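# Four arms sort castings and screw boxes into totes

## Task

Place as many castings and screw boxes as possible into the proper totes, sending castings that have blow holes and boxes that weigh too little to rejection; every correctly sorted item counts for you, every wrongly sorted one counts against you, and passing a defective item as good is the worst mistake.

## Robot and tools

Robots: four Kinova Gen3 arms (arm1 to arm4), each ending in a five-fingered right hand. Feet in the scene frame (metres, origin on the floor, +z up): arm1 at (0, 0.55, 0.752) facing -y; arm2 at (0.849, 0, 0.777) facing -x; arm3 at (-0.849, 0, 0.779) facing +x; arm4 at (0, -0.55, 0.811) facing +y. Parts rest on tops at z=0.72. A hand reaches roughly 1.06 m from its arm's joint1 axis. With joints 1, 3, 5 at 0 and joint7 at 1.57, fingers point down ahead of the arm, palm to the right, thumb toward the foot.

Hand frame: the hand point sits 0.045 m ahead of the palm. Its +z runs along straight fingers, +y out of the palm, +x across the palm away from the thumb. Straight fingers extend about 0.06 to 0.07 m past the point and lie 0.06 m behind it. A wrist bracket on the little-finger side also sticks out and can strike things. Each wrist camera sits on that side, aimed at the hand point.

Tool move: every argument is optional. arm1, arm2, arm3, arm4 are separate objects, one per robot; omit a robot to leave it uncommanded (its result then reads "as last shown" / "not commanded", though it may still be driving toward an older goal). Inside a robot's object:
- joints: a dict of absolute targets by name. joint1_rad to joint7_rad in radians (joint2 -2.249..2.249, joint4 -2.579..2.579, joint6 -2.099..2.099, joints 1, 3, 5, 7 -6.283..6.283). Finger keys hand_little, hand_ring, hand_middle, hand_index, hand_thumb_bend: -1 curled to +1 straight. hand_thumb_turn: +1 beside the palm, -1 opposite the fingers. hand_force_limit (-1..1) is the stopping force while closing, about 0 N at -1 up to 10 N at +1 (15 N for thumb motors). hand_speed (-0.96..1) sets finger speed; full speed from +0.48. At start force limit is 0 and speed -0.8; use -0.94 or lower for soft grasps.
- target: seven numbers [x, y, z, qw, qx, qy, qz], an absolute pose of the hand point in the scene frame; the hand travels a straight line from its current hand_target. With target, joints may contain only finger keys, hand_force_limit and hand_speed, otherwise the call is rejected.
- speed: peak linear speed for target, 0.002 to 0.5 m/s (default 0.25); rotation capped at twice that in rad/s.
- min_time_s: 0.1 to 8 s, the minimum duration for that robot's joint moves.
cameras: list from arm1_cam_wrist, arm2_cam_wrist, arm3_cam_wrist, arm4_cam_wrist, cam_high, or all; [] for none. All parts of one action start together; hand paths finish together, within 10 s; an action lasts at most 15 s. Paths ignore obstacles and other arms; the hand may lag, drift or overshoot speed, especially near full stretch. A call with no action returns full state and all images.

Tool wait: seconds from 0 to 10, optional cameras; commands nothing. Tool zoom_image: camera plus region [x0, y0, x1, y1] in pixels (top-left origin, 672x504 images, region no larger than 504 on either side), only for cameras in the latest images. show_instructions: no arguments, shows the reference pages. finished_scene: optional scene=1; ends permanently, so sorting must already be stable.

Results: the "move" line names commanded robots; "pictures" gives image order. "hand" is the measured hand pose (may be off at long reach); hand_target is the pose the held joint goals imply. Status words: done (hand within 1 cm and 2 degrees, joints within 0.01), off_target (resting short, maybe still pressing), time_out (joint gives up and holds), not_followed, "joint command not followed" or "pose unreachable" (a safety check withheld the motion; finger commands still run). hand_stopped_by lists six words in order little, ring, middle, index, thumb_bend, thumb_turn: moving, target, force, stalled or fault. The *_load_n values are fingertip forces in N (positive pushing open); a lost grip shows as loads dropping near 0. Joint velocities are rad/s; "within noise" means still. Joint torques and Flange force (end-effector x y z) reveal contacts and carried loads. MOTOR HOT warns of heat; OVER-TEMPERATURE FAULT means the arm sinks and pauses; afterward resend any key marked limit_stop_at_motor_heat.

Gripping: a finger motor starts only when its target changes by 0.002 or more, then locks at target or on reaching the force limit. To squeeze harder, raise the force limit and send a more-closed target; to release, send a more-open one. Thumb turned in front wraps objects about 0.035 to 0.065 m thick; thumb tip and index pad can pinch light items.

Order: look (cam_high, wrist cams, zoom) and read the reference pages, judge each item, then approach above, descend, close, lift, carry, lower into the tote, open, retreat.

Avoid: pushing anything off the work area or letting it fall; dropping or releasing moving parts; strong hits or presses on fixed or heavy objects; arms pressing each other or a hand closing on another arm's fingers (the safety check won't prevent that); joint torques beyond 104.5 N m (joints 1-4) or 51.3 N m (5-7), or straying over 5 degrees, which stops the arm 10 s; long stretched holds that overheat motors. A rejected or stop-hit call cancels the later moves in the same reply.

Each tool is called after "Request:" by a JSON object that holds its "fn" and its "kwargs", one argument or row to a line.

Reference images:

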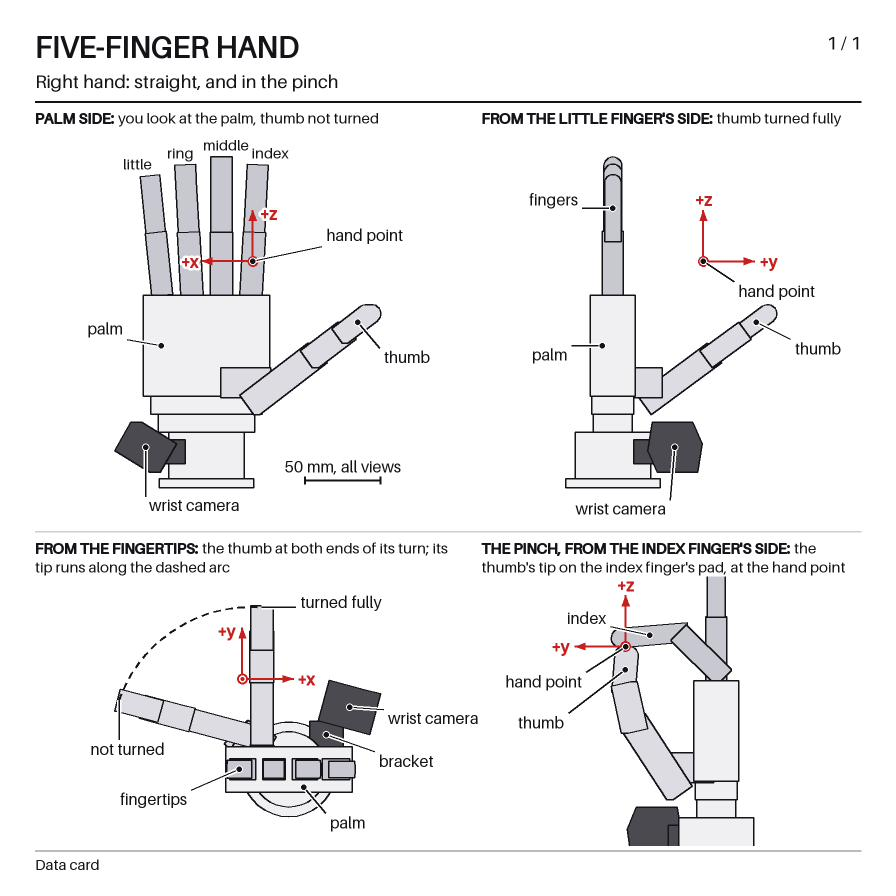

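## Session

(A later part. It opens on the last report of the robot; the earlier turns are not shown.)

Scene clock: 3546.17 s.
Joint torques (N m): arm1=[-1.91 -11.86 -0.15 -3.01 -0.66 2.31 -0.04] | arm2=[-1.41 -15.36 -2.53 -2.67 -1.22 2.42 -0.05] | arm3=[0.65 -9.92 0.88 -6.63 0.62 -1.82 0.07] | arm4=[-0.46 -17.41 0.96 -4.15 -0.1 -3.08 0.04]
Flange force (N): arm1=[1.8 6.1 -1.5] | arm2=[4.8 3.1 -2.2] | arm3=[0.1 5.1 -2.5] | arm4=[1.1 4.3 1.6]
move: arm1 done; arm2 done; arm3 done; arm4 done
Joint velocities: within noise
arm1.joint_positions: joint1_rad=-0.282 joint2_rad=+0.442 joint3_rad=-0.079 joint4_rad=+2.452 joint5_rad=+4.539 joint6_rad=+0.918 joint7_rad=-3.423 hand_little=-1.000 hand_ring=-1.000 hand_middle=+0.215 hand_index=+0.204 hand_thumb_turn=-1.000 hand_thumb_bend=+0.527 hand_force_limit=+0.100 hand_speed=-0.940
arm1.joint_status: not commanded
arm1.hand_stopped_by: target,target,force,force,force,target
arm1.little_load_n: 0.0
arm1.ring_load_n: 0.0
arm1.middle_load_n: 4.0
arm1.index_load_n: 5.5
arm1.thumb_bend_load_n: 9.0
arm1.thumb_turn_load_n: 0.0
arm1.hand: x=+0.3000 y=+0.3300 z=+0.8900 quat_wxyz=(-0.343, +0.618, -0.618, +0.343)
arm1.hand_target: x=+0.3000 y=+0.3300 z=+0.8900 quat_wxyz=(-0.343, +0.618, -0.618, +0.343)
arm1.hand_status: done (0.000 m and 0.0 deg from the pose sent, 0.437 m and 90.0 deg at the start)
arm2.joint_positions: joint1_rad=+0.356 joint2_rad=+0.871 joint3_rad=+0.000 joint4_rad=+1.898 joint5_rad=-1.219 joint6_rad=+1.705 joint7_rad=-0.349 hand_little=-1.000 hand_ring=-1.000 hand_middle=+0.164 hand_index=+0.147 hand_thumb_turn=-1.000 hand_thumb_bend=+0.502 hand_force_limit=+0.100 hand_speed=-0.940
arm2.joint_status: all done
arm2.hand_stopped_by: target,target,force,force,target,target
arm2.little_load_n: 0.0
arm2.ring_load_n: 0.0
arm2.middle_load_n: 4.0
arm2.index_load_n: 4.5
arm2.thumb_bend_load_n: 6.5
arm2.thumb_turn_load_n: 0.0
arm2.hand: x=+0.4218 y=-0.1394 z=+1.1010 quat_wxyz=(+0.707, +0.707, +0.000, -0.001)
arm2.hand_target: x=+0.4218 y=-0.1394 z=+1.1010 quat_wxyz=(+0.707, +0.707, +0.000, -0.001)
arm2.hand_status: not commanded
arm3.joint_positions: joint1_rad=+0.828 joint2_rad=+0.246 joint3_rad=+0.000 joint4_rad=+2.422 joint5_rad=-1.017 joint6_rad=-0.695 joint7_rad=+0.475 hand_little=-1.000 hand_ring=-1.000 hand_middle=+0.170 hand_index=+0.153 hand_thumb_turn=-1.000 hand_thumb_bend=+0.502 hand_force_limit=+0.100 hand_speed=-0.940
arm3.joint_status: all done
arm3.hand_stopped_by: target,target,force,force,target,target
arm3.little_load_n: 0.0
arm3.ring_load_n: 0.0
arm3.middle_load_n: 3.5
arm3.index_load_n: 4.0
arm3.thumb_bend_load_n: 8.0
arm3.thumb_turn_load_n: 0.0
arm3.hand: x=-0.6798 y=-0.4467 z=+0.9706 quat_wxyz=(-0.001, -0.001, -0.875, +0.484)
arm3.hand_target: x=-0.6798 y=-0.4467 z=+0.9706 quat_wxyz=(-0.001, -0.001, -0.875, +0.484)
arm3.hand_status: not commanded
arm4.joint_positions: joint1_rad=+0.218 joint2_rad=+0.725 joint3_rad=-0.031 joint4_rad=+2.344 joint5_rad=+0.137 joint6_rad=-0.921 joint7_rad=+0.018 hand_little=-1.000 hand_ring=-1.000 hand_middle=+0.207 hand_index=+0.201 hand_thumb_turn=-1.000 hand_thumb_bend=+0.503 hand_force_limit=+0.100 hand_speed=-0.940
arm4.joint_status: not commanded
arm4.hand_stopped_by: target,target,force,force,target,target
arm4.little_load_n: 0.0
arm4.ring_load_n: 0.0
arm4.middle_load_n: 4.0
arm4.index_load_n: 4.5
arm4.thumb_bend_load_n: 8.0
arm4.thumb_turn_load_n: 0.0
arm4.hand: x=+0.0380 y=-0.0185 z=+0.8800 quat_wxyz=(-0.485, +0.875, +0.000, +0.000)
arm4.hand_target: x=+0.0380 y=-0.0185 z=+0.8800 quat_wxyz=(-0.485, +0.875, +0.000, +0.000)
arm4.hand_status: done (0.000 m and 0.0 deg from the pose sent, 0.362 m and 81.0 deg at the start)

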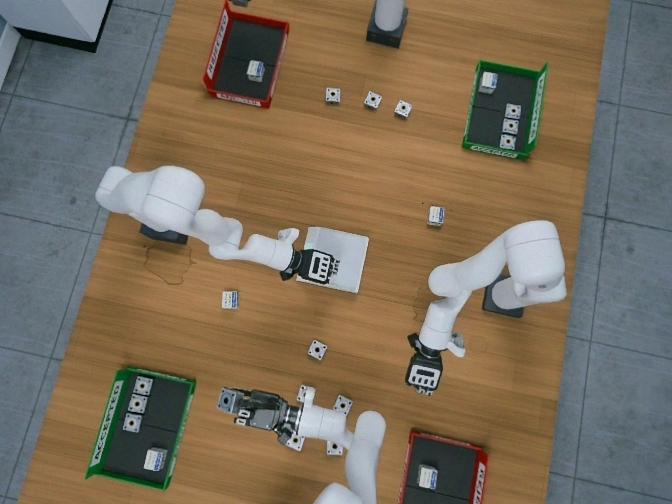

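Request:
{"fn": "move", "kwargs": {
  "arm1": {"target":[0.5735,0.468,0.88,0.3428,-0.6185,0.6185,-0.3428],"speed":0.2},
  "arm2": {"joints":{"joint1_rad":-0.977,"joint2_rad":0.666,"joint3_rad":0,"joint4_rad":2.319,"joint5_rad":-2.46,"joint6_rad":0.887,"joint7_rad":3.026},"min_time_s":3},
  "arm3": {"target":[-0.678,-0.4475,0.80,0,0,0.8747,-0.4848],"speed":0.15},
  "arm4": {"target":[0.038,-0.0185,0.8182,0.4848,-0.8747,0,0],"speed":0.08},
  "cameras": ["arm3_cam_wrist"]
}}

Request:
{"fn": "move", "kwargs": {
  "arm1": {"target":[0.5735,0.468,0.7665,0.3428,-0.6185,0.6185,-0.3428],"speed":0.15},
  "arm2": {"target":[0.683,-0.4805,0.7585,0,0,0.8747,-0.4848],"speed":0.12},
  "arm3": {"target":[-0.678,-0.4475,0.7585,0,0,0.8747,-0.4848],"speed":0.08},
  "arm4": {"target":[0.038,-0.0185,0.8182,0.4848,-0.8747,0,0],"joints":{"hand_index":0.27,"hand_middle":0.275,"hand_thumb_bend":0.565}},
  "cameras": ["cam_high","arm4_cam_wrist","arm1_cam_wrist"]
}}

Request:
{"fn": "zoom_image", "kwargs": {
  "camera": "arm4_cam_wrist",
  "region": [480, 330, 672, 480]
}}

Scene clock: 3568.43 s.
Joint torques (N m): arm1=[-1.88 -17.02 -0.23 -6.1 -0.03 2.46 -0.06] | arm2=[-1.37 -13.72 -1.37 -3.9 -0.43 2.1 -0.17] | arm3=[0.65 -14.53 1.41 -0.77 -0.37 -2.11 0.06] | arm4=[-0.45 -18.02 0.98 -2.3 0.03 -2.78 0.15]
Flange force (N): arm1=[7.6 2.9 -0.4] | arm2=[2.0 0.0 -6.6] | arm3=[0.7 3.0 -3.8] | arm4=[0.0 3.8 0.7]
move: arm1 done; arm2 done; arm3 done; arm4 done
Joint velocities: within noise
arm1.joint_positions: joint1_rad=-1.163 joint2_rad=+0.577 joint3_rad=-0.225 joint4_rad=+2.161 joint5_rad=+3.381 joint6_rad=+0.582 joint7_rad=-3.113 hand_little=-1.000 hand_ring=-1.000 hand_middle=+0.215 hand_index=+0.204 hand_thumb_turn=-1.000 hand_thumb_bend=+0.527 hand_force_limit=+0.100 hand_speed=-0.940
arm1.joint_status: not commanded
arm1.hand_stopped_by: target,target,force,force,force,target
arm1.little_load_n: 0.0
arm1.ring_load_n: 0.5
arm1.middle_load_n: 4.0
arm1.index_load_n: 5.5
arm1.thumb_bend_load_n: 9.0
arm1.thumb_turn_load_n: 0.0
arm1.hand: x=+0.5735 y=+0.4680 z=+0.8800 quat_wxyz=(-0.343, +0.618, -0.618, +0.343)
arm1.hand_target: x=+0.5735 y=+0.4680 z=+0.8800 quat_wxyz=(-0.343, +0.618, -0.618, +0.343)
arm1.hand_status: done (0.000 m and 0.0 deg from the pose sent, 0.307 m and 0.0 deg at the start)
arm2.joint_positions: joint1_rad=-0.977 joint2_rad=+0.666 joint3_rad=+0.000 joint4_rad=+2.319 joint5_rad=-2.460 joint6_rad=+0.887 joint7_rad=+3.026 hand_little=-1.000 hand_ring=-1.000 hand_middle=+0.164 hand_index=+0.147 hand_thumb_turn=-1.000 hand_thumb_bend=+0.502 hand_force_limit=+0.100 hand_speed=-0.940
arm2.joint_status: all done
arm2.hand_stopped_by: target,target,force,force,target,target
arm2.little_load_n: 0.0
arm2.ring_load_n: 0.0
arm2.middle_load_n: 3.5
arm2.index_load_n: 4.0
arm2.thumb_bend_load_n: 7.5
arm2.thumb_turn_load_n: 0.0
arm2.hand: x=+0.6821 y=-0.4799 z=+0.8607 quat_wxyz=(-0.001, -0.001, +0.875, -0.485)
arm2.hand_target: x=+0.6821 y=-0.4799 z=+0.8607 quat_wxyz=(-0.001, -0.001, +0.875, -0.485)
arm2.hand_status: not commanded
arm3.joint_positions: joint1_rad=+0.898 joint2_rad=+0.901 joint3_rad=-0.098 joint4_rad=+2.503 joint5_rad=-0.652 joint6_rad=-1.264 joint7_rad=-0.109 hand_little=-1.000 hand_ring=-1.000 hand_middle=+0.170 hand_index=+0.153 hand_thumb_turn=-1.000 hand_thumb_bend=+0.502 hand_force_limit=+0.100 hand_speed=-0.940
arm3.joint_status: not commanded
arm3.hand_stopped_by: target,target,force,force,target,target
arm3.little_load_n: 0.0
arm3.ring_load_n: 0.0
arm3.middle_load_n: 4.0
arm3.index_load_n: 4.0
arm3.thumb_bend_load_n: 8.5
arm3.thumb_turn_load_n: 0.0
arm3.hand: x=-0.6780 y=-0.4475 z=+0.8000 quat_wxyz=(+0.000, +0.000, -0.875, +0.485)
arm3.hand_target: x=-0.6780 y=-0.4475 z=+0.8000 quat_wxyz=(+0.000, +0.000, -0.875, +0.485)
arm3.hand_status: done (0.000 m and 0.0 deg from the pose sent, 0.171 m and 0.1 deg at the start)
arm4.joint_positions: joint1_rad=+0.219 joint2_rad=+0.929 joint3_rad=-0.029 joint4_rad=+2.327 joint5_rad=+0.126 joint6_rad=-1.106 joint7_rad=+0.051 hand_little=-1.000 hand_ring=-1.000 hand_middle=+0.207 hand_index=+0.201 hand_thumb_turn=-1.000 hand_thumb_bend=+0.503 hand_force_limit=+0.100 hand_speed=-0.940
arm4.joint_status: not commanded
arm4.hand_stopped_by: target,target,force,force,target,target
arm4.little_load_n: 0.0
arm4.ring_load_n: 0.0
arm4.middle_load_n: 4.0
arm4.index_load_n: 4.5
arm4.thumb_bend_load_n: 8.0
arm4.thumb_turn_load_n: 0.0
arm4.hand: x=+0.0380 y=-0.0185 z=+0.8182 quat_wxyz=(-0.485, +0.875, +0.000, +0.000)
arm4.hand_target: x=+0.0380 y=-0.0185 z=+0.8182 quat_wxyz=(-0.485, +0.875, +0.000, +0.000)
arm4.hand_status: done (0.000 m and 0.0 deg from the pose sent, 0.062 m and 0.0 deg at the start)
arm3_cam_wrist: T_world_to_cam=[[-0.23518, 0.50222, -0.83214, 0.73441], [0.83448, 0.54329, 0.09205, 0.73277], [0.49832, -0.67276, -0.54687, 0.58415]] pos_world=[-0.72986, -0.37395, 0.86313]

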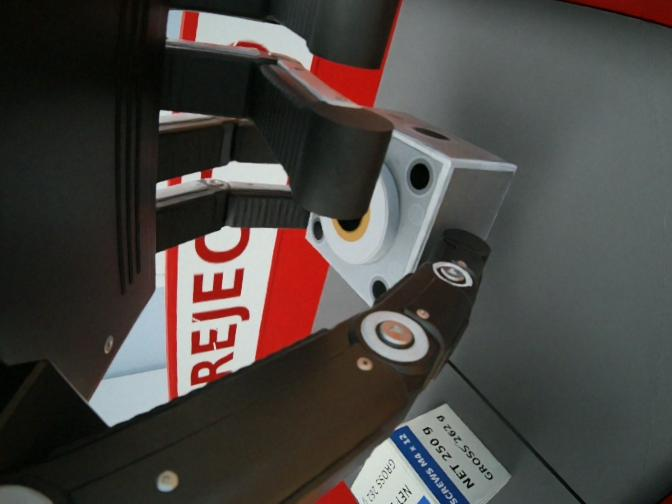

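Scene clock: 3569.83 s.
Joint torques (N m): arm1=[-1.91 -18.95 -0.53 -3.22 0.29 2.43 0] | arm2=[-2.39 -10.14 -1.33 -1.9 -0.29 0.11 0.02] | arm3=[1.46 -10.1 1.18 0.43 -0.41 0.25 0.38] | arm4=[-0.49 -17.19 1.01 -1.97 0 -2.43 0.15]
Flange force (N): arm1=[4.6 4.0 0.6] | arm2=[2.7 -10.0 -18.0] | arm3=[-0.5 -6.9 -12.8] | arm4=[0.2 2.4 -0.1]
move: arm1 done; arm2 done; arm3 done; arm4 done
Joint velocities: within noise
arm1.joint_positions: joint1_rad=-1.202 joint2_rad=+0.892 joint3_rad=-0.173 joint4_rad=+2.171 joint5_rad=+3.343 joint6_rad=+0.898 joint7_rad=-3.006 hand_little=-1.000 hand_ring=-1.000 hand_middle=+0.215 hand_index=+0.204 hand_thumb_turn=-1.000 hand_thumb_bend=+0.527 hand_force_limit=+0.100 hand_speed=-0.940
arm1.joint_status: not commanded
arm1.hand_stopped_by: target,target,force,force,force,target
arm1.little_load_n: 0.0
arm1.ring_load_n: 0.5
arm1.middle_load_n: 4.0
arm1.index_load_n: 5.5
arm1.thumb_bend_load_n: 8.5
arm1.thumb_turn_load_n: 0.0
arm1.hand: x=+0.5735 y=+0.4680 z=+0.7665 quat_wxyz=(-0.343, +0.618, -0.618, +0.343)
arm1.hand_target: x=+0.5735 y=+0.4680 z=+0.7665 quat_wxyz=(-0.343, +0.618, -0.618, +0.343)
arm1.hand_status: done (0.000 m and 0.0 deg from the pose sent, 0.113 m and 0.0 deg at the start)
arm2.joint_positions: joint1_rad=-0.990 joint2_rad=+0.995 joint3_rad=+0.013 joint4_rad=+2.288 joint5_rad=-2.570 joint6_rad=+1.136 joint7_rad=+3.219 hand_little=-1.000 hand_ring=-1.000 hand_middle=+0.164 hand_index=+0.147 hand_thumb_turn=-1.000 hand_thumb_bend=+0.502 hand_force_limit=+0.100 hand_speed=-0.940
arm2.joint_status: not commanded
arm2.hand_stopped_by: target,target,force,force,target,target
arm2.little_load_n: 0.0
arm2.ring_load_n: 0.0
arm2.middle_load_n: 3.0
arm2.index_load_n: 4.0
arm2.thumb_bend_load_n: 7.0
arm2.thumb_turn_load_n: 0.0
arm2.hand: x=+0.6830 y=-0.4805 z=+0.7585 quat_wxyz=(+0.000, +0.000, +0.875, -0.485)
arm2.hand_target: x=+0.6830 y=-0.4805 z=+0.7585 quat_wxyz=(+0.000, +0.000, +0.875, -0.485)
arm2.hand_status: done (0.000 m and 0.0 deg from the pose sent, 0.102 m and 0.1 deg at the start)
arm3.joint_positions: joint1_rad=+0.903 joint2_rad=+1.054 joint3_rad=-0.099 joint4_rad=+2.470 joint5_rad=-0.624 joint6_rad=-1.369 joint7_rad=-0.171 hand_little=-1.000 hand_ring=-1.000 hand_middle=+0.170 hand_index=+0.153 hand_thumb_turn=-1.000 hand_thumb_bend=+0.502 hand_force_limit=+0.100 hand_speed=-0.940
arm3.joint_status: not commanded
arm3.hand_stopped_by: target,target,force,force,target,target
arm3.little_load_n: 0.0
arm3.ring_load_n: 0.0
arm3.middle_load_n: 3.5
arm3.index_load_n: 4.0
arm3.thumb_bend_load_n: 7.5
arm3.thumb_turn_load_n: 0.0
arm3.hand: x=-0.6780 y=-0.4475 z=+0.7585 quat_wxyz=(+0.000, +0.000, -0.875, +0.485)
arm3.hand_target: x=-0.6780 y=-0.4475 z=+0.7585 quat_wxyz=(+0.000, +0.000, -0.875, +0.485)
arm3.hand_status: done (0.000 m and 0.0 deg from the pose sent, 0.041 m and 0.0 deg at the start)
arm4.joint_positions: joint1_rad=+0.219 joint2_rad=+0.929 joint3_rad=-0.029 joint4_rad=+2.327 joint5_rad=+0.126 joint6_rad=-1.106 joint7_rad=+0.051 hand_little=-1.000 hand_ring=-1.000 hand_middle=+0.276 hand_index=+0.270 hand_thumb_turn=-1.000 hand_thumb_bend=+0.566 hand_force_limit=+0.100 hand_speed=-0.940
arm4.joint_status: all done
arm4.hand_stopped_by: target,target,target,target,target,target
arm4.little_load_n: 0.0
arm4.ring_load_n: 0.0
arm4.middle_load_n: 0.0
arm4.index_load_n: 0.0
arm4.thumb_bend_load_n: 0.0
arm4.thumb_turn_load_n: 0.0
arm4.hand: x=+0.0380 y=-0.0185 z=+0.8182 quat_wxyz=(-0.485, +0.875, +0.000, +0.000)
arm4.hand_target: x=+0.0380 y=-0.0185 z=+0.8182 quat_wxyz=(-0.485, +0.875, +0.000, +0.000)
arm4.hand_status: done (0.000 m and 0.0 deg from the pose sent, 0.000 m and 0.0 deg at the start)
pictures: arm1_cam_wrist, arm4_cam_wrist, cam_high
arm1_cam_wrist: T_world_to_cam=[[-0.54414, -0.22434, -0.80844, 1.03402], [-0.55898, 0.81551, 0.14993, -0.18123], [0.62566, 0.53349, -0.56916, -0.06278]] pos_world=[0.50063, 0.41326, 0.82739]
arm4_cam_wrist: T_world_to_cam=[[0.29802, -0.48558, -0.82183, 0.65739], [-0.78813, -0.6109, 0.07515, -0.0455], [-0.53855, 0.62531, -0.56476, 0.60386]] pos_world=[0.09343, -0.08618, 0.88472]

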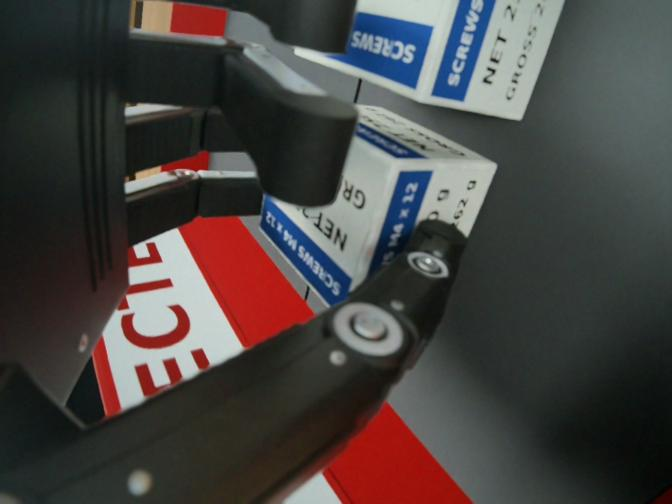

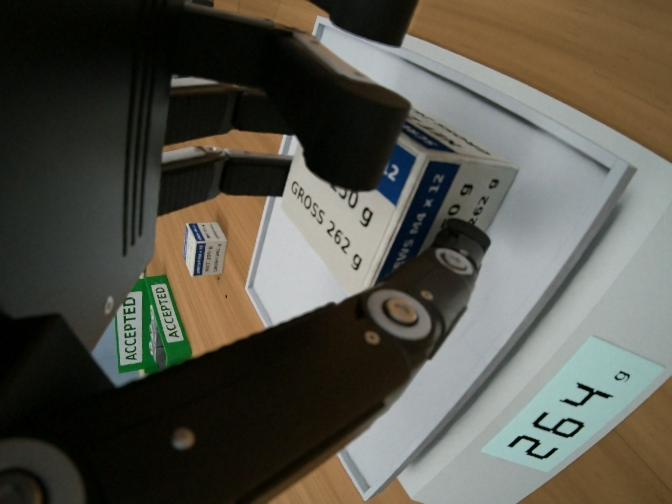

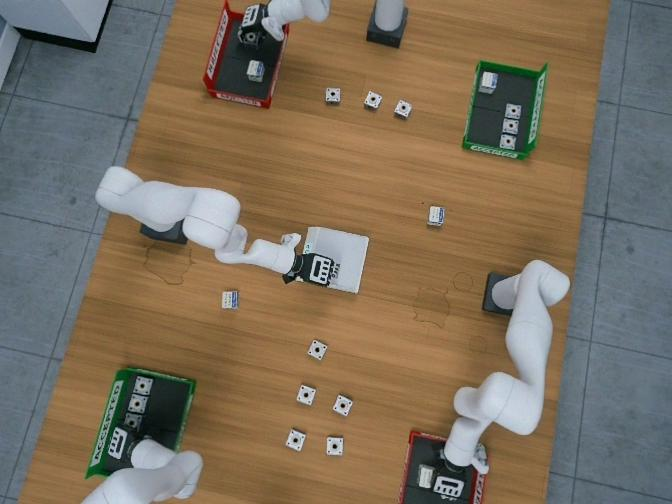

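Scaled by 2.625 from the camera's image (finer frame: 960x720).

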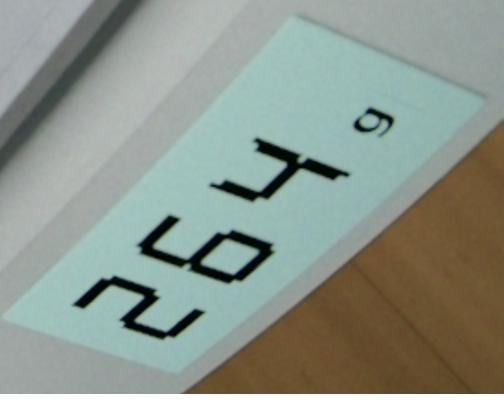

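Request:
{"fn": "move", "kwargs": {
  "arm1": {"target":[0.5735,0.468,0.7645,0.3428,-0.6185,0.6185,-0.3428],"speed":0.03},
  "arm2": {"joints":{"hand_index":0.225,"hand_middle":0.24,"hand_thumb_bend":0.56,"hand_speed":-0.8}},
  "arm3": {"joints":{"hand_index":0.225,"hand_middle":0.24,"hand_thumb_bend":0.56,"hand_speed":-0.8}},
  "arm4": {"joints":{"hand_index":0.1,"hand_middle":0.1,"hand_thumb_bend":0.5,"hand_speed":-0.94}},
  "cameras": ["cam_high"]
}}

Scene clock: 3622.23 s.
Joint torques (N m): arm1=[-1.95 -17.24 0.05 -3.09 0.05 1.93 0.04] | arm2=[-1.39 -14.79 -1.44 -1.16 -0.04 1.79 -0.12] | arm3=[0.61 -14.55 1.4 0.28 -0.43 -1.76 0.14] | arm4=[-0.11 -15.7 1.38 -1.12 -0.11 -1.71 0.21]
Flange force (N): arm1=[4.8 1.4 -2.7] | arm2=[2.8 -2.6 -6.8] | arm3=[0.6 1.1 -4.9] | arm4=[-0.6 -0.2 -0.7]
move: arm1 done; arm2 done; arm3 done; arm4 off_target
Joint velocities: within noise
arm1.joint_positions: joint1_rad=-1.202 joint2_rad=+0.898 joint3_rad=-0.173 joint4_rad=+2.170 joint5_rad=+3.343 joint6_rad=+0.903 joint7_rad=-3.004 hand_little=-1.000 hand_ring=-1.000 hand_middle=+0.215 hand_index=+0.204 hand_thumb_turn=-1.000 hand_thumb_bend=+0.527 hand_force_limit=+0.100 hand_speed=-0.940
arm1.joint_status: not commanded
arm1.hand_stopped_by: target,target,force,force,force,target
arm1.little_load_n: 0.0
arm1.ring_load_n: 0.0
arm1.middle_load_n: 4.0
arm1.index_load_n: 5.5
arm1.thumb_bend_load_n: 8.0
arm1.thumb_turn_load_n: 0.0
arm1.hand: x=+0.5735 y=+0.4680 z=+0.7645 quat_wxyz=(-0.343, +0.618, -0.618, +0.343)
arm1.hand_target: x=+0.5735 y=+0.4680 z=+0.7645 quat_wxyz=(-0.343, +0.618, -0.618, +0.343)
arm1.hand_status: done (0.000 m and 0.0 deg from the pose sent, 0.002 m and 0.0 deg at the start)
arm2.joint_positions: joint1_rad=-0.990 joint2_rad=+0.995 joint3_rad=+0.013 joint4_rad=+2.288 joint5_rad=-2.570 joint6_rad=+1.136 joint7_rad=+3.219 hand_little=-1.000 hand_ring=-1.000 hand_middle=+0.240 hand_index=+0.226 hand_thumb_turn=-1.000 hand_thumb_bend=+0.560 hand_force_limit=+0.100 hand_speed=-0.800
arm2.joint_status: all done
arm2.hand_stopped_by: target,target,target,target,target,target
arm2.little_load_n: 0.0
arm2.ring_load_n: 0.0
arm2.middle_load_n: 0.0
arm2.index_load_n: 0.0
arm2.thumb_bend_load_n: 0.0
arm2.thumb_turn_load_n: 0.0
arm2.hand: x=+0.6830 y=-0.4805 z=+0.7585 quat_wxyz=(+0.000, +0.000, +0.875, -0.485)
arm2.hand_target: x=+0.6830 y=-0.4805 z=+0.7585 quat_wxyz=(+0.000, +0.000, +0.875, -0.485)
arm2.hand_status: not commanded
arm3.joint_positions: joint1_rad=+0.903 joint2_rad=+1.054 joint3_rad=-0.099 joint4_rad=+2.470 joint5_rad=-0.624 joint6_rad=-1.369 joint7_rad=-0.171 hand_little=-1.000 hand_ring=-1.000 hand_middle=+0.240 hand_index=+0.226 hand_thumb_turn=-1.000 hand_thumb_bend=+0.560 hand_force_limit=+0.100 hand_speed=-0.800
arm3.joint_status: all done
arm3.hand_stopped_by: target,target,target,target,target,target
arm3.little_load_n: 0.0
arm3.ring_load_n: 0.0
arm3.middle_load_n: 0.0
arm3.index_load_n: 0.0
arm3.thumb_bend_load_n: 0.0
arm3.thumb_turn_load_n: 0.0
arm3.hand: x=-0.6780 y=-0.4475 z=+0.7585 quat_wxyz=(+0.000, +0.000, -0.875, +0.485)
arm3.hand_target: x=-0.6780 y=-0.4475 z=+0.7585 quat_wxyz=(+0.000, +0.000, -0.875, +0.485)
arm3.hand_status: not commanded
arm4.joint_positions: joint1_rad=+0.219 joint2_rad=+0.929 joint3_rad=-0.029 joint4_rad=+2.327 joint5_rad=+0.126 joint6_rad=-1.106 joint7_rad=+0.051 hand_little=-1.000 hand_ring=-1.000 hand_middle=+0.188 hand_index=+0.176 hand_thumb_turn=-1.000 hand_thumb_bend=+0.524 hand_force_limit=+0.100 hand_speed=-0.940
arm4.joint_status: hand_middle off_target (ended at +0.188, target +0.100); hand_index off_target (ended at +0.176, target +0.100); hand_thumb_bend off_target (ended at +0.524, target +0.500); the others done
arm4.hand_stopped_by: target,target,force,force,force,target
arm4.little_load_n: 0.0
arm4.ring_load_n: 0.0
arm4.middle_load_n: 5.5
arm4.index_load_n: 6.0
arm4.thumb_bend_load_n: 8.0
arm4.thumb_turn_load_n: 0.0
arm4.hand: x=+0.0380 y=-0.0185 z=+0.8182 quat_wxyz=(-0.485, +0.875, +0.000, +0.000)
arm4.hand_target: x=+0.0380 y=-0.0185 z=+0.8182 quat_wxyz=(-0.485, +0.875, +0.000, +0.000)
arm4.hand_status: not commanded

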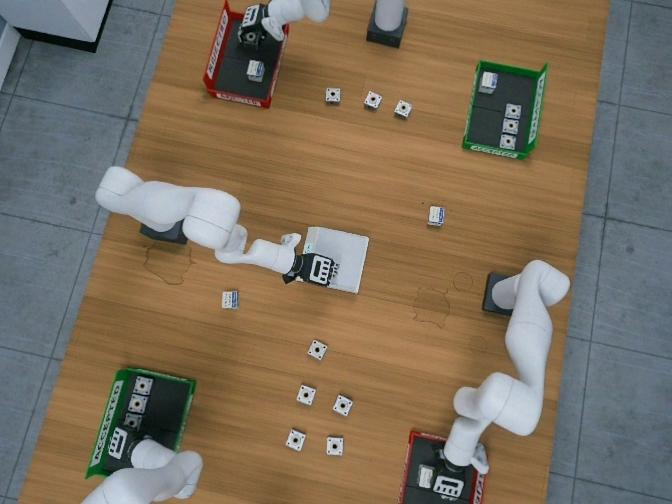

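Request:
{"fn": "move", "kwargs": {
  "arm1": {"target":[0.5735,0.468,0.7638,0.3428,-0.6185,0.6185,-0.3428],"speed":0.03},
  "arm2": {"target":[0.683,-0.4805,0.86,0,0,0.8747,-0.4848],"speed":0.2},
  "arm3": {"target":[-0.678,-0.4475,0.90,0,0,0.8747,-0.4848],"speed":0.2},
  "arm4": {"target":[0.038,-0.0185,0.88,0.4848,-0.8747,0,0],"speed":0.2}
}}

Request:
{"fn": "move", "kwargs": {
  "arm1": {"joints":{"hand_index":0.27,"hand_middle":0.275,"hand_thumb_bend":0.59,"hand_speed":-0.8}}
}}

Request:
{"fn": "move", "kwargs": {
  "arm1": {"target":[0.5735,0.468,0.88,0.3428,-0.6185,0.6185,-0.3428],"speed":0.2},
  "arm2": {"target":[0.442,0.0122,0.80,-0.02495,0.04502,0.87354,-0.48416],"speed":0.25,"joints":{"hand_index":0.6,"hand_middle":0.6,"hand_thumb_bend":0.65,"hand_speed":0.2}},
  "arm3": {"target":[-0.52,-0.28,0.93,0,0,0.8747,-0.4848],"speed":0.25,"joints":{"hand_index":0.6,"hand_middle":0.6,"hand_thumb_bend":0.65,"hand_speed":0.2}},
  "cameras": ["cam_high","arm2_cam_wrist"]
}}

Scene clock: 3769.03 s.
Joint torques (N m): arm1=[-2.18 -15.32 0.11 -2.9 0 1.26 0.11] | arm2=[-1.44 -13.05 -1.25 -3.61 -0.4 1.74 -0.15] | arm3=[0.7 -11.37 1.05 -3.63 0.16 -1.78 0.13] | arm4=[-0.42 -17.44 0.98 -4.13 -0.05 -3.05 0.1]
Flange force (N): arm1=[4.8 -1.0 -6.4] | arm2=[2.1 -1.0 -7.6] | arm3=[0.3 3.0 -3.8] | arm4=[0.8 4.4 1.7]
move: arm1 done; arm2 done; arm3 done; arm4 done
Joint velocities: within noise
arm1.joint_positions: joint1_rad=-1.202 joint2_rad=+0.900 joint3_rad=-0.172 joint4_rad=+2.169 joint5_rad=+3.343 joint6_rad=+0.905 joint7_rad=-3.004 hand_little=-1.000 hand_ring=-1.000 hand_middle=+0.215 hand_index=+0.204 hand_thumb_turn=-1.000 hand_thumb_bend=+0.527 hand_force_limit=+0.100 hand_speed=-0.940
arm1.joint_status: not commanded
arm1.hand_stopped_by: target,target,force,force,force,target
arm1.little_load_n: 0.0
arm1.ring_load_n: 0.0
arm1.middle_load_n: 3.0
arm1.index_load_n: 5.5
arm1.thumb_bend_load_n: 8.5
arm1.thumb_turn_load_n: 0.0
arm1.hand: x=+0.5735 y=+0.4680 z=+0.7638 quat_wxyz=(-0.343, +0.618, -0.618, +0.343)
arm1.hand_target: x=+0.5735 y=+0.4680 z=+0.7638 quat_wxyz=(-0.343, +0.618, -0.618, +0.343)
arm1.hand_status: done (0.000 m and 0.0 deg from the pose sent, 0.001 m and 0.0 deg at the start)
arm2.joint_positions: joint1_rad=-0.979 joint2_rad=+0.669 joint3_rad=+0.000 joint4_rad=+2.319 joint5_rad=-2.463 joint6_rad=+0.889 joint7_rad=+3.026 hand_little=-1.000 hand_ring=-1.000 hand_middle=+0.240 hand_index=+0.226 hand_thumb_turn=-1.000 hand_thumb_bend=+0.560 hand_force_limit=+0.100 hand_speed=-0.800
arm2.joint_status: not commanded
arm2.hand_stopped_by: target,target,target,target,target,target
arm2.little_load_n: 0.0
arm2.ring_load_n: 0.0
arm2.middle_load_n: 0.0
arm2.index_load_n: 0.0
arm2.thumb_bend_load_n: 0.0
arm2.thumb_turn_load_n: 0.0
arm2.hand: x=+0.6830 y=-0.4805 z=+0.8600 quat_wxyz=(+0.000, +0.000, +0.875, -0.485)
arm2.hand_target: x=+0.6830 y=-0.4805 z=+0.8600 quat_wxyz=(+0.000, +0.000, +0.875, -0.485)
arm2.hand_status: done (0.000 m and 0.0 deg from the pose sent, 0.101 m and 0.0 deg at the start)
arm3.joint_positions: joint1_rad=+0.875 joint2_rad=+0.503 joint3_rad=-0.068 joint4_rad=+2.494 joint5_rad=-0.793 joint6_rad=-0.928 joint7_rad=+0.153 hand_little=-1.000 hand_ring=-1.000 hand_middle=+0.240 hand_index=+0.226 hand_thumb_turn=-1.000 hand_thumb_bend=+0.560 hand_force_limit=+0.100 hand_speed=-0.800
arm3.joint_status: not commanded
arm3.hand_stopped_by: target,target,target,target,target,target
arm3.little_load_n: 0.0
arm3.ring_load_n: 0.0
arm3.middle_load_n: 0.0
arm3.index_load_n: 0.0
arm3.thumb_bend_load_n: 0.0
arm3.thumb_turn_load_n: 0.0
arm3.hand: x=-0.6780 y=-0.4475 z=+0.9000 quat_wxyz=(+0.000, +0.000, -0.875, +0.485)
arm3.hand_target: x=-0.6780 y=-0.4475 z=+0.9000 quat_wxyz=(+0.000, +0.000, -0.875, +0.485)
arm3.hand_status: done (0.000 m and 0.0 deg from the pose sent, 0.141 m and 0.0 deg at the start)
arm4.joint_positions: joint1_rad=+0.217 joint2_rad=+0.725 joint3_rad=-0.031 joint4_rad=+2.344 joint5_rad=+0.137 joint6_rad=-0.921 joint7_rad=+0.018 hand_little=-1.000 hand_ring=-1.000 hand_middle=+0.188 hand_index=+0.176 hand_thumb_turn=-1.000 hand_thumb_bend=+0.525 hand_force_limit=+0.100 hand_speed=-0.940
arm4.joint_status: not commanded
arm4.hand_stopped_by: target,target,force,force,force,target
arm4.little_load_n: 0.0
arm4.ring_load_n: 0.0
arm4.middle_load_n: 4.5
arm4.index_load_n: 5.0
arm4.thumb_bend_load_n: 9.0
arm4.thumb_turn_load_n: 0.5
arm4.hand: x=+0.0380 y=-0.0185 z=+0.8800 quat_wxyz=(-0.485, +0.875, +0.000, +0.000)
arm4.hand_target: x=+0.0380 y=-0.0185 z=+0.8800 quat_wxyz=(-0.485, +0.875, +0.000, +0.000)
arm4.hand_status: done (0.000 m and 0.0 deg from the pose sent, 0.062 m and 0.0 deg at the start)
pictures: none

Scene clock: 3769.73 s.
Joint torques (N m): arm1=[-1.93 -17.6 -0.23 -2.49 0.14 1.79 -0.01] | arm2=[-1.41 -13.04 -1.27 -3.55 -0.4 1.77 -0.15] | arm3=[0.74 -11.52 1.12 -3.66 0.12 -1.74 0.09] | arm4=[-0.43 -17.51 0.91 -4.08 -0.07 -3.1 0.11]
Flange force (N): arm1=[4.9 2.1 -0.6] | arm2=[2.2 -1.2 -7.5] | arm3=[0.2 3.7 -3.5] | arm4=[1.0 4.3 2.0]
move: arm1 done
Joint velocities: within noise
arm1.joint_positions: joint1_rad=-1.202 joint2_rad=+0.900 joint3_rad=-0.172 joint4_rad=+2.169 joint5_rad=+3.343 joint6_rad=+0.905 joint7_rad=-3.004 hand_little=-1.000 hand_ring=-1.000 hand_middle=+0.276 hand_index=+0.270 hand_thumb_turn=-1.000 hand_thumb_bend=+0.590 hand_force_limit=+0.100 hand_speed=-0.800
arm1.joint_status: all done
arm1.hand_stopped_by: target,target,target,target,target,target
arm1.little_load_n: 0.0
arm1.ring_load_n: 0.0
arm1.middle_load_n: 0.0
arm1.index_load_n: 0.0
arm1.thumb_bend_load_n: 0.0
arm1.thumb_turn_load_n: 0.0
arm1.hand: x=+0.5735 y=+0.4680 z=+0.7638 quat_wxyz=(-0.343, +0.618, -0.618, +0.343)
arm1.hand_target: x=+0.5735 y=+0.4680 z=+0.7638 quat_wxyz=(-0.343, +0.618, -0.618, +0.343)
arm1.hand_status: not commanded
arm2, arm3, arm4: as last shown
arm2.thumb_turn_load_n: 0.5
arm4.little_load_n: 0.5
arm4.thumb_turn_load_n: 0.0
pictures: none

Scene clock: 3772.53 s.
Joint torques (N m): arm1=[-1.95 -15.52 -0.2 -5.25 -0.04 1.86 0.03] | arm2=[-1.41 -16.75 0.68 -3.07 -0.76 1.72 -0.17] | arm3=[0.69 -11.26 0.63 -4.1 0.65 -1.6 0.1] | arm4=[-0.41 -17.47 0.98 -4.14 -0.1 -3.06 0.03]
Flange force (N): arm1=[7.7 0.8 -2.0] | arm2=[-4.4 -3.0 -3.7] | arm3=[3.6 1.9 -1.9] | arm4=[0.9 4.5 1.8]
move: arm1 done; arm2 done; arm3 done
Joint velocities: within noise
arm1.joint_positions: joint1_rad=-1.162 joint2_rad=+0.577 joint3_rad=-0.226 joint4_rad=+2.161 joint5_rad=+3.380 joint6_rad=+0.582 joint7_rad=-3.112 hand_little=-1.000 hand_ring=-1.000 hand_middle=+0.276 hand_index=+0.270 hand_thumb_turn=-1.000 hand_thumb_bend=+0.590 hand_force_limit=+0.100 hand_speed=-0.800
arm1.joint_status: not commanded
arm1.hand_stopped_by: target,target,target,target,target,target
arm1.little_load_n: 0.0
arm1.ring_load_n: 0.0
arm1.middle_load_n: 0.0
arm1.index_load_n: 0.0
arm1.thumb_bend_load_n: 0.0
arm1.thumb_turn_load_n: 0.0
arm1.hand: x=+0.5735 y=+0.4680 z=+0.8800 quat_wxyz=(-0.343, +0.618, -0.618, +0.343)
arm1.hand_target: x=+0.5735 y=+0.4680 z=+0.8800 quat_wxyz=(-0.343, +0.618, -0.618, +0.343)
arm1.hand_status: done (0.000 m and 0.0 deg from the pose sent, 0.116 m and 0.0 deg at the start)
arm2.joint_positions: joint1_rad=+0.203 joint2_rad=+1.023 joint3_rad=+0.449 joint4_rad=+1.729 joint5_rad=-1.203 joint6_rad=+1.519 joint7_rad=+2.862 hand_little=-1.000 hand_ring=-1.000 hand_middle=+0.600 hand_index=+0.600 hand_thumb_turn=-1.000 hand_thumb_bend=+0.650 hand_force_limit=+0.100 hand_speed=+0.200
arm2.joint_status: all done
arm2.hand_stopped_by: target,target,target,target,target,target
arm2.little_load_n: 0.0
arm2.ring_load_n: 0.5
arm2.middle_load_n: 0.0
arm2.index_load_n: 0.0
arm2.thumb_bend_load_n: 0.0
arm2.thumb_turn_load_n: 0.0
arm2.hand: x=+0.4420 y=+0.0122 z=+0.8000 quat_wxyz=(-0.025, +0.045, +0.873, -0.484)
arm2.hand_target: x=+0.4420 y=+0.0122 z=+0.8000 quat_wxyz=(-0.025, +0.045, +0.873, -0.484)
arm2.hand_status: done (0.000 m and 0.0 deg from the pose sent, 0.552 m and 5.9 deg at the start)
arm3.joint_positions: joint1_rad=+0.221 joint2_rad=+0.463 joint3_rad=-0.289 joint4_rad=+2.301 joint5_rad=-1.741 joint6_rad=-1.174 joint7_rad=+0.434 hand_little=-1.000 hand_ring=-1.000 hand_middle=+0.600 hand_index=+0.600 hand_thumb_turn=-1.000 hand_thumb_bend=+0.650 hand_force_limit=+0.100 hand_speed=+0.200
arm3.joint_status: all done
arm3.hand_stopped_by: target,target,target,target,target,target
arm3.little_load_n: 0.0
arm3.ring_load_n: 0.0
arm3.middle_load_n: 0.0
arm3.index_load_n: 0.0
arm3.thumb_bend_load_n: 0.0
arm3.thumb_turn_load_n: 0.0
arm3.hand: x=-0.5200 y=-0.2800 z=+0.9300 quat_wxyz=(+0.000, +0.000, -0.875, +0.485)
arm3.hand_target: x=-0.5200 y=-0.2800 z=+0.9300 quat_wxyz=(+0.000, +0.000, -0.875, +0.485)
arm3.hand_status: done (0.000 m and 0.0 deg from the pose sent, 0.232 m and 0.0 deg at the start)
arm4: as last shown
arm4.little_load_n: 0.0
arm4.middle_load_n: 5.0
pictures: arm2_cam_wrist, cam_high
arm2_cam_wrist: T_world_to_cam=[[-0.22408, 0.55341, -0.8022, 0.728], [0.8838, 0.46229, 0.07204, -0.45982], [0.41071, -0.69284, -0.59269, 0.41911]] pos_world=[0.39738, 0.10006, 0.86553]

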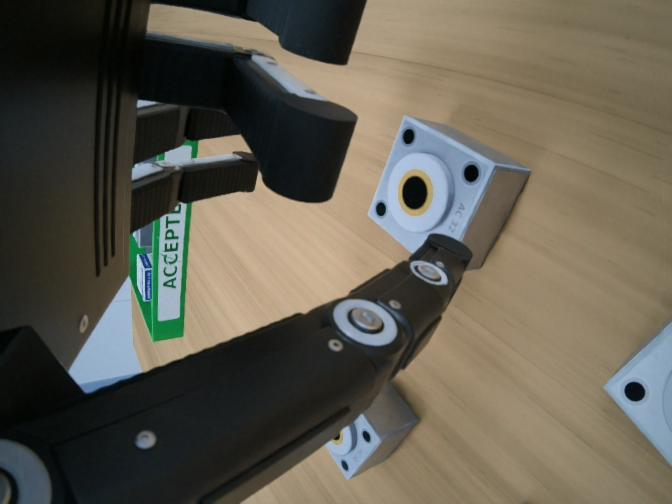

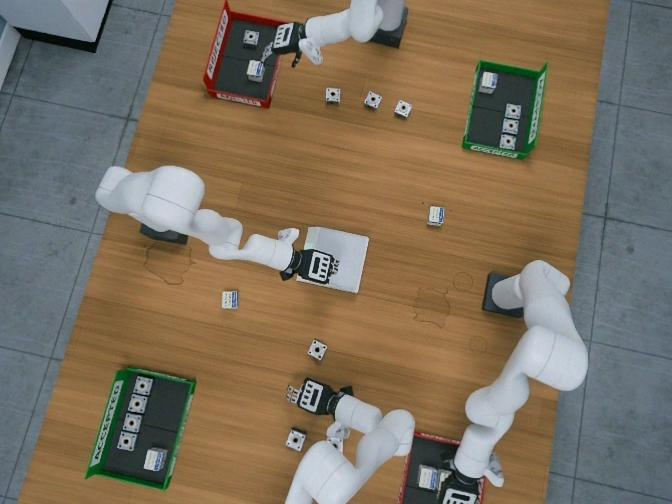

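Request:
{"fn": "move", "kwargs": {
  "arm1": {"target":[0.26,0.22,0.93,0.3428,-0.6185,0.6185,-0.3428],"speed":0.25,"joints":{"hand_index":0.6,"hand_middle":0.6,"hand_thumb_bend":0.65,"hand_speed":0.2}},
  "arm2": {"target":[0.442,0.0122,0.751,-0.02495,0.04502,0.87354,-0.48416],"speed":0.1},
  "arm3": {"target":[-0.5388,-0.1147,0.80,0.03888,-0.07015,0.87188,-0.48324],"speed":0.2}
}}

Request:
{"fn": "move", "kwargs": {
  "arm2": {"joints":{"hand_index":0.45,"hand_middle":0.45,"hand_thumb_bend":0.5,"hand_speed":-0.6}},
  "arm4": {"target":[0.6275,-0.384,0.90,0.3428,-0.6185,0.6185,-0.3428],"speed":0.25},
  "arm3": {"target":[-0.5388,-0.1147,0.751,0.03888,-0.07015,0.87188,-0.48324],"speed":0.1},
  "cameras": ["cam_high","arm2_cam_wrist","arm3_cam_wrist"]
}}

Scene clock: 3847.33 s.
Joint torques (N m): arm1=[-1.99 -13.05 -0.2 -4.51 -0.2 1.86 -0.02] | arm2=[-1.45 -17.17 0.55 -2.52 -0.64 1.73 -0.13] | arm3=[0.7 -12.63 0.56 0.71 -0.65 -1.74 0.1] | arm4=[-0.48 -17.44 0.93 -4.08 -0.05 -3.1 0.06]
Flange force (N): arm1=[6.7 0.3 -3.8] | arm2=[-4.1 -3.3 -4.2] | arm3=[4.3 -0.4 -1.5] | arm4=[1.0 4.2 1.9]
move: arm1 not_followed; arm2 done; arm3 done
Joint velocities: within noise
arm1.joint_positions: joint1_rad=-0.758 joint2_rad=+0.469 joint3_rad=-0.261 joint4_rad=+2.327 joint5_rad=+3.845 joint6_rad=+0.656 joint7_rad=-3.289 hand_little=-1.000 hand_ring=-1.000 hand_middle=+0.600 hand_index=+0.600 hand_thumb_turn=-1.000 hand_thumb_bend=+0.650 hand_force_limit=+0.100 hand_speed=+0.200
arm1.joint_status: all done
arm1.hand_stopped_by: target,target,target,target,target,target
arm1.little_load_n: 0.0
arm1.ring_load_n: 0.0
arm1.middle_load_n: 0.0
arm1.index_load_n: 0.0
arm1.thumb_bend_load_n: 0.0
arm1.thumb_turn_load_n: 0.0
arm1.hand: x=+0.4646 y=+0.3829 z=+0.8956 quat_wxyz=(-0.337, +0.616, -0.621, +0.349)
arm1.hand_target: x=+0.4646 y=+0.3829 z=+0.8956 quat_wxyz=(-0.337, +0.616, -0.621, +0.349)
arm1.hand_status: not_followed (0.264 m and 1.0 deg from the pose sent, 0.403 m and 0.0 deg at the start; pose on its path clipped on 37 of 66 steps)
arm2.joint_positions: joint1_rad=+0.218 joint2_rad=+1.128 joint3_rad=+0.422 joint4_rad=+1.705 joint5_rad=-1.242 joint6_rad=+1.479 joint7_rad=+2.928 hand_little=-1.000 hand_ring=-1.000 hand_middle=+0.600 hand_index=+0.600 hand_thumb_turn=-1.000 hand_thumb_bend=+0.650 hand_force_limit=+0.100 hand_speed=+0.200
arm2.joint_status: not commanded
arm2.hand_stopped_by: target,target,target,target,target,target
arm2.little_load_n: 0.0
arm2.ring_load_n: 0.0
arm2.middle_load_n: 0.0
arm2.index_load_n: 0.0
arm2.thumb_bend_load_n: 0.0
arm2.thumb_turn_load_n: 0.0
arm2.hand: x=+0.4420 y=+0.0122 z=+0.7510 quat_wxyz=(-0.025, +0.045, +0.873, -0.484)
arm2.hand_target: x=+0.4420 y=+0.0122 z=+0.7510 quat_wxyz=(-0.025, +0.045, +0.873, -0.484)
arm2.hand_status: done (0.000 m and 0.0 deg from the pose sent, 0.049 m and 0.0 deg at the start)
arm3.joint_positions: joint1_rad=-0.258 joint2_rad=+0.928 joint3_rad=-0.449 joint4_rad=+2.425 joint5_rad=-1.822 joint6_rad=-1.308 joint7_rad=-0.274 hand_little=-1.000 hand_ring=-1.000 hand_middle=+0.600 hand_index=+0.600 hand_thumb_turn=-1.000 hand_thumb_bend=+0.650 hand_force_limit=+0.100 hand_speed=+0.200
arm3.joint_status: not commanded
arm3.hand_stopped_by: target,target,target,target,target,target
arm3.little_load_n: 0.0
arm3.ring_load_n: 0.0
arm3.middle_load_n: 0.0
arm3.index_load_n: 0.0
arm3.thumb_bend_load_n: 0.0
arm3.thumb_turn_load_n: 0.0
arm3.hand: x=-0.5388 y=-0.1147 z=+0.8000 quat_wxyz=(-0.039, +0.070, -0.872, +0.483)
arm3.hand_target: x=-0.5388 y=-0.1147 z=+0.8000 quat_wxyz=(-0.039, +0.070, -0.872, +0.483)
arm3.hand_status: done (0.000 m and 0.0 deg from the pose sent, 0.211 m and 9.2 deg at the start)
arm4: as last shown
arm4.middle_load_n: 4.5
arm4.thumb_bend_load_n: 9.5
arm4.thumb_turn_load_n: 0.5
pictures: none
led back after a hold (arm2 arm): the arm was led back toward your command in small steps, so it may still be short of it.
pose unreachable (arm1 arm): on one or more control steps of this call this arm could not follow its commanded pose, so it was not sent that pose on those steps. On the call's last step it was still not sent that pose. It may still have moved: this result reports where it is.
cause: moving toward the commanded pose would bring a part of the arm too close to another arm (this arm's hand and a part of the arm2 arm, along the way the arms are being sent, or toward where that arm still pushes).
pose unreachable (arm2 arm): on one or more control steps of this call this arm could not follow its commanded pose, so it was not sent that pose on those steps. It may still have moved: this result reports where it is.
cause: moving toward the commanded pose would bring a part of the arm too close to another arm (a part of this arm and the arm1 arm's hand, where that arm would come to rest).

Scene clock: 3851.07 s.
Joint torques (N m): arm1=[-1.89 -13.09 -0.07 -4.45 -0.28 1.81 0.03] | arm2=[-1.41 -17.18 0.55 -2.49 -0.64 1.72 -0.14] | arm3=[0.69 -13.27 0.69 1.63 -0.9 -1.65 0.1] | arm4=[-0.62 -19.58 5.28 -6.32 -0.42 -3.03 0.09]
Flange force (N): arm1=[7.0 0.0 -3.7] | arm2=[-3.9 -3.3 -4.2] | arm3=[4.0 -1.2 -1.8] | arm4=[1.9 4.8 3.6]
move: arm2 done; arm3 done; arm4 done
Joint velocities: within noise
arm1: as last shown
arm2.joint_positions: joint1_rad=+0.218 joint2_rad=+1.128 joint3_rad=+0.422 joint4_rad=+1.705 joint5_rad=-1.242 joint6_rad=+1.479 joint7_rad=+2.928 hand_little=-1.000 hand_ring=-1.000 hand_middle=+0.450 hand_index=+0.450 hand_thumb_turn=-1.000 hand_thumb_bend=+0.500 hand_force_limit=+0.100 hand_speed=-0.600
arm2.joint_status: all done
arm2.hand_stopped_by: target,target,target,target,target,target
arm2.little_load_n: 0.0
arm2.ring_load_n: 0.0
arm2.middle_load_n: 0.0
arm2.index_load_n: 0.0
arm2.thumb_bend_load_n: 0.0
arm2.thumb_turn_load_n: 0.0
arm2.hand: x=+0.4420 y=+0.0122 z=+0.7510 quat_wxyz=(-0.025, +0.045, +0.873, -0.484)
arm2.hand_target: x=+0.4420 y=+0.0122 z=+0.7510 quat_wxyz=(-0.025, +0.045, +0.873, -0.484)
arm2.hand_status: not commanded
arm3.joint_positions: joint1_rad=-0.275 joint2_rad=+1.095 joint3_rad=-0.408 joint4_rad=+2.389 joint5_rad=-1.727 joint6_rad=-1.303 joint7_rad=-0.401 hand_little=-1.000 hand_ring=-1.000 hand_middle=+0.600 hand_index=+0.600 hand_thumb_turn=-1.000 hand_thumb_bend=+0.650 hand_force_limit=+0.100 hand_speed=+0.200
arm3.joint_status: not commanded
arm3.hand_stopped_by: target,target,target,target,target,target
arm3.little_load_n: 0.0
arm3.ring_load_n: 0.0
arm3.middle_load_n: 0.0
arm3.index_load_n: 0.0
arm3.thumb_bend_load_n: 0.0
arm3.thumb_turn_load_n: 0.0
arm3.hand: x=-0.5388 y=-0.1147 z=+0.7510 quat_wxyz=(-0.039, +0.070, -0.872, +0.483)
arm3.hand_target: x=-0.5388 y=-0.1147 z=+0.7510 quat_wxyz=(-0.039, +0.070, -0.872, +0.483)
arm3.hand_status: done (0.000 m and 0.0 deg from the pose sent, 0.049 m and 0.0 deg at the start)
arm4.joint_positions: joint1_rad=+0.885 joint2_rad=+0.797 joint3_rad=+0.477 joint4_rad=+2.000 joint5_rad=-0.278 joint6_rad=-0.527 joint7_rad=-0.235 hand_little=-1.000 hand_ring=-1.000 hand_middle=+0.188 hand_index=+0.176 hand_thumb_turn=-1.000 hand_thumb_bend=+0.525 hand_force_limit=+0.100 hand_speed=-0.940
arm4.joint_status: not commanded
arm4.hand_stopped_by: target,target,force,force,force,target
arm4.little_load_n: 0.0
arm4.ring_load_n: 0.0
arm4.middle_load_n: 4.5
arm4.index_load_n: 5.0
arm4.thumb_bend_load_n: 9.5
arm4.thumb_turn_load_n: 0.0
arm4.hand: x=+0.6275 y=-0.3840 z=+0.9000 quat_wxyz=(-0.343, +0.618, -0.618, +0.343)
arm4.hand_target: x=+0.6275 y=-0.3840 z=+0.9000 quat_wxyz=(-0.343, +0.618, -0.618, +0.343)
arm4.hand_status: done (0.000 m and 0.0 deg from the pose sent, 0.694 m and 90.0 deg at the start)
pictures: arm2_cam_wrist, arm3_cam_wrist, cam_high
arm2_cam_wrist: T_world_to_cam=[[-0.22419, 0.55342, -0.80216, 0.6887], [0.88378, 0.46233, 0.07197, -0.45623], [0.41069, -0.6928, -0.59275, 0.39012]] pos_world=[0.39738, 0.10006, 0.81653]
arm3_cam_wrist: T_world_to_cam=[[-0.31246, 0.4582, -0.83212, 0.51251], [0.73691, 0.6697, 0.09206, 0.40216], [0.59944, -0.58443, -0.54691, 0.77652]] pos_world=[-0.60169, -0.05034, 0.81413]

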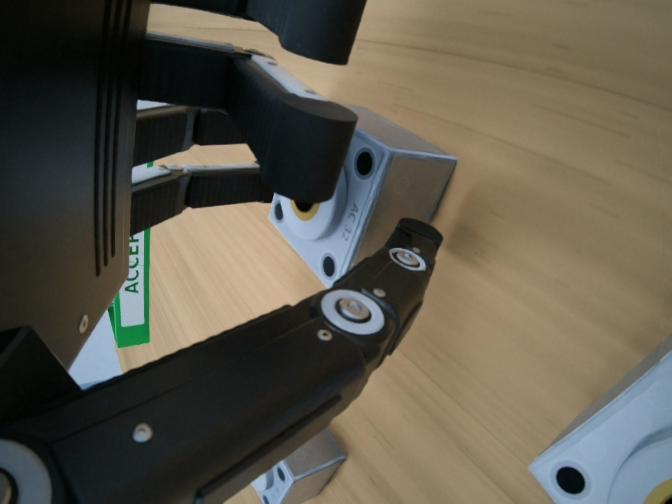

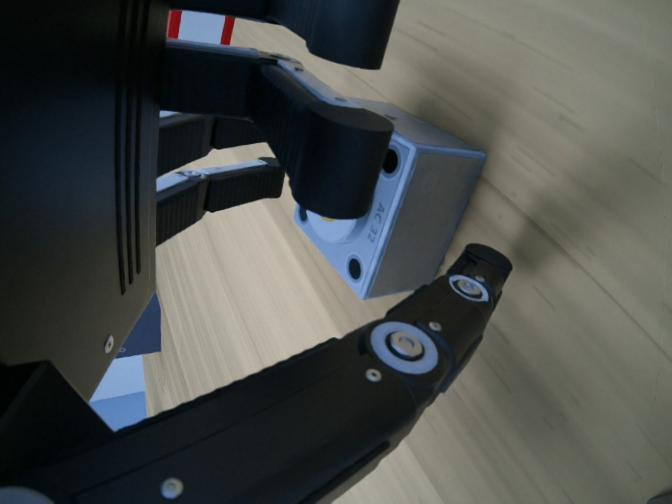

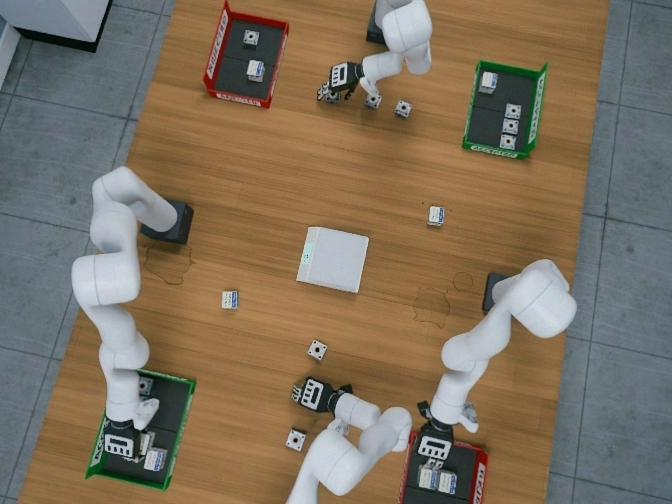

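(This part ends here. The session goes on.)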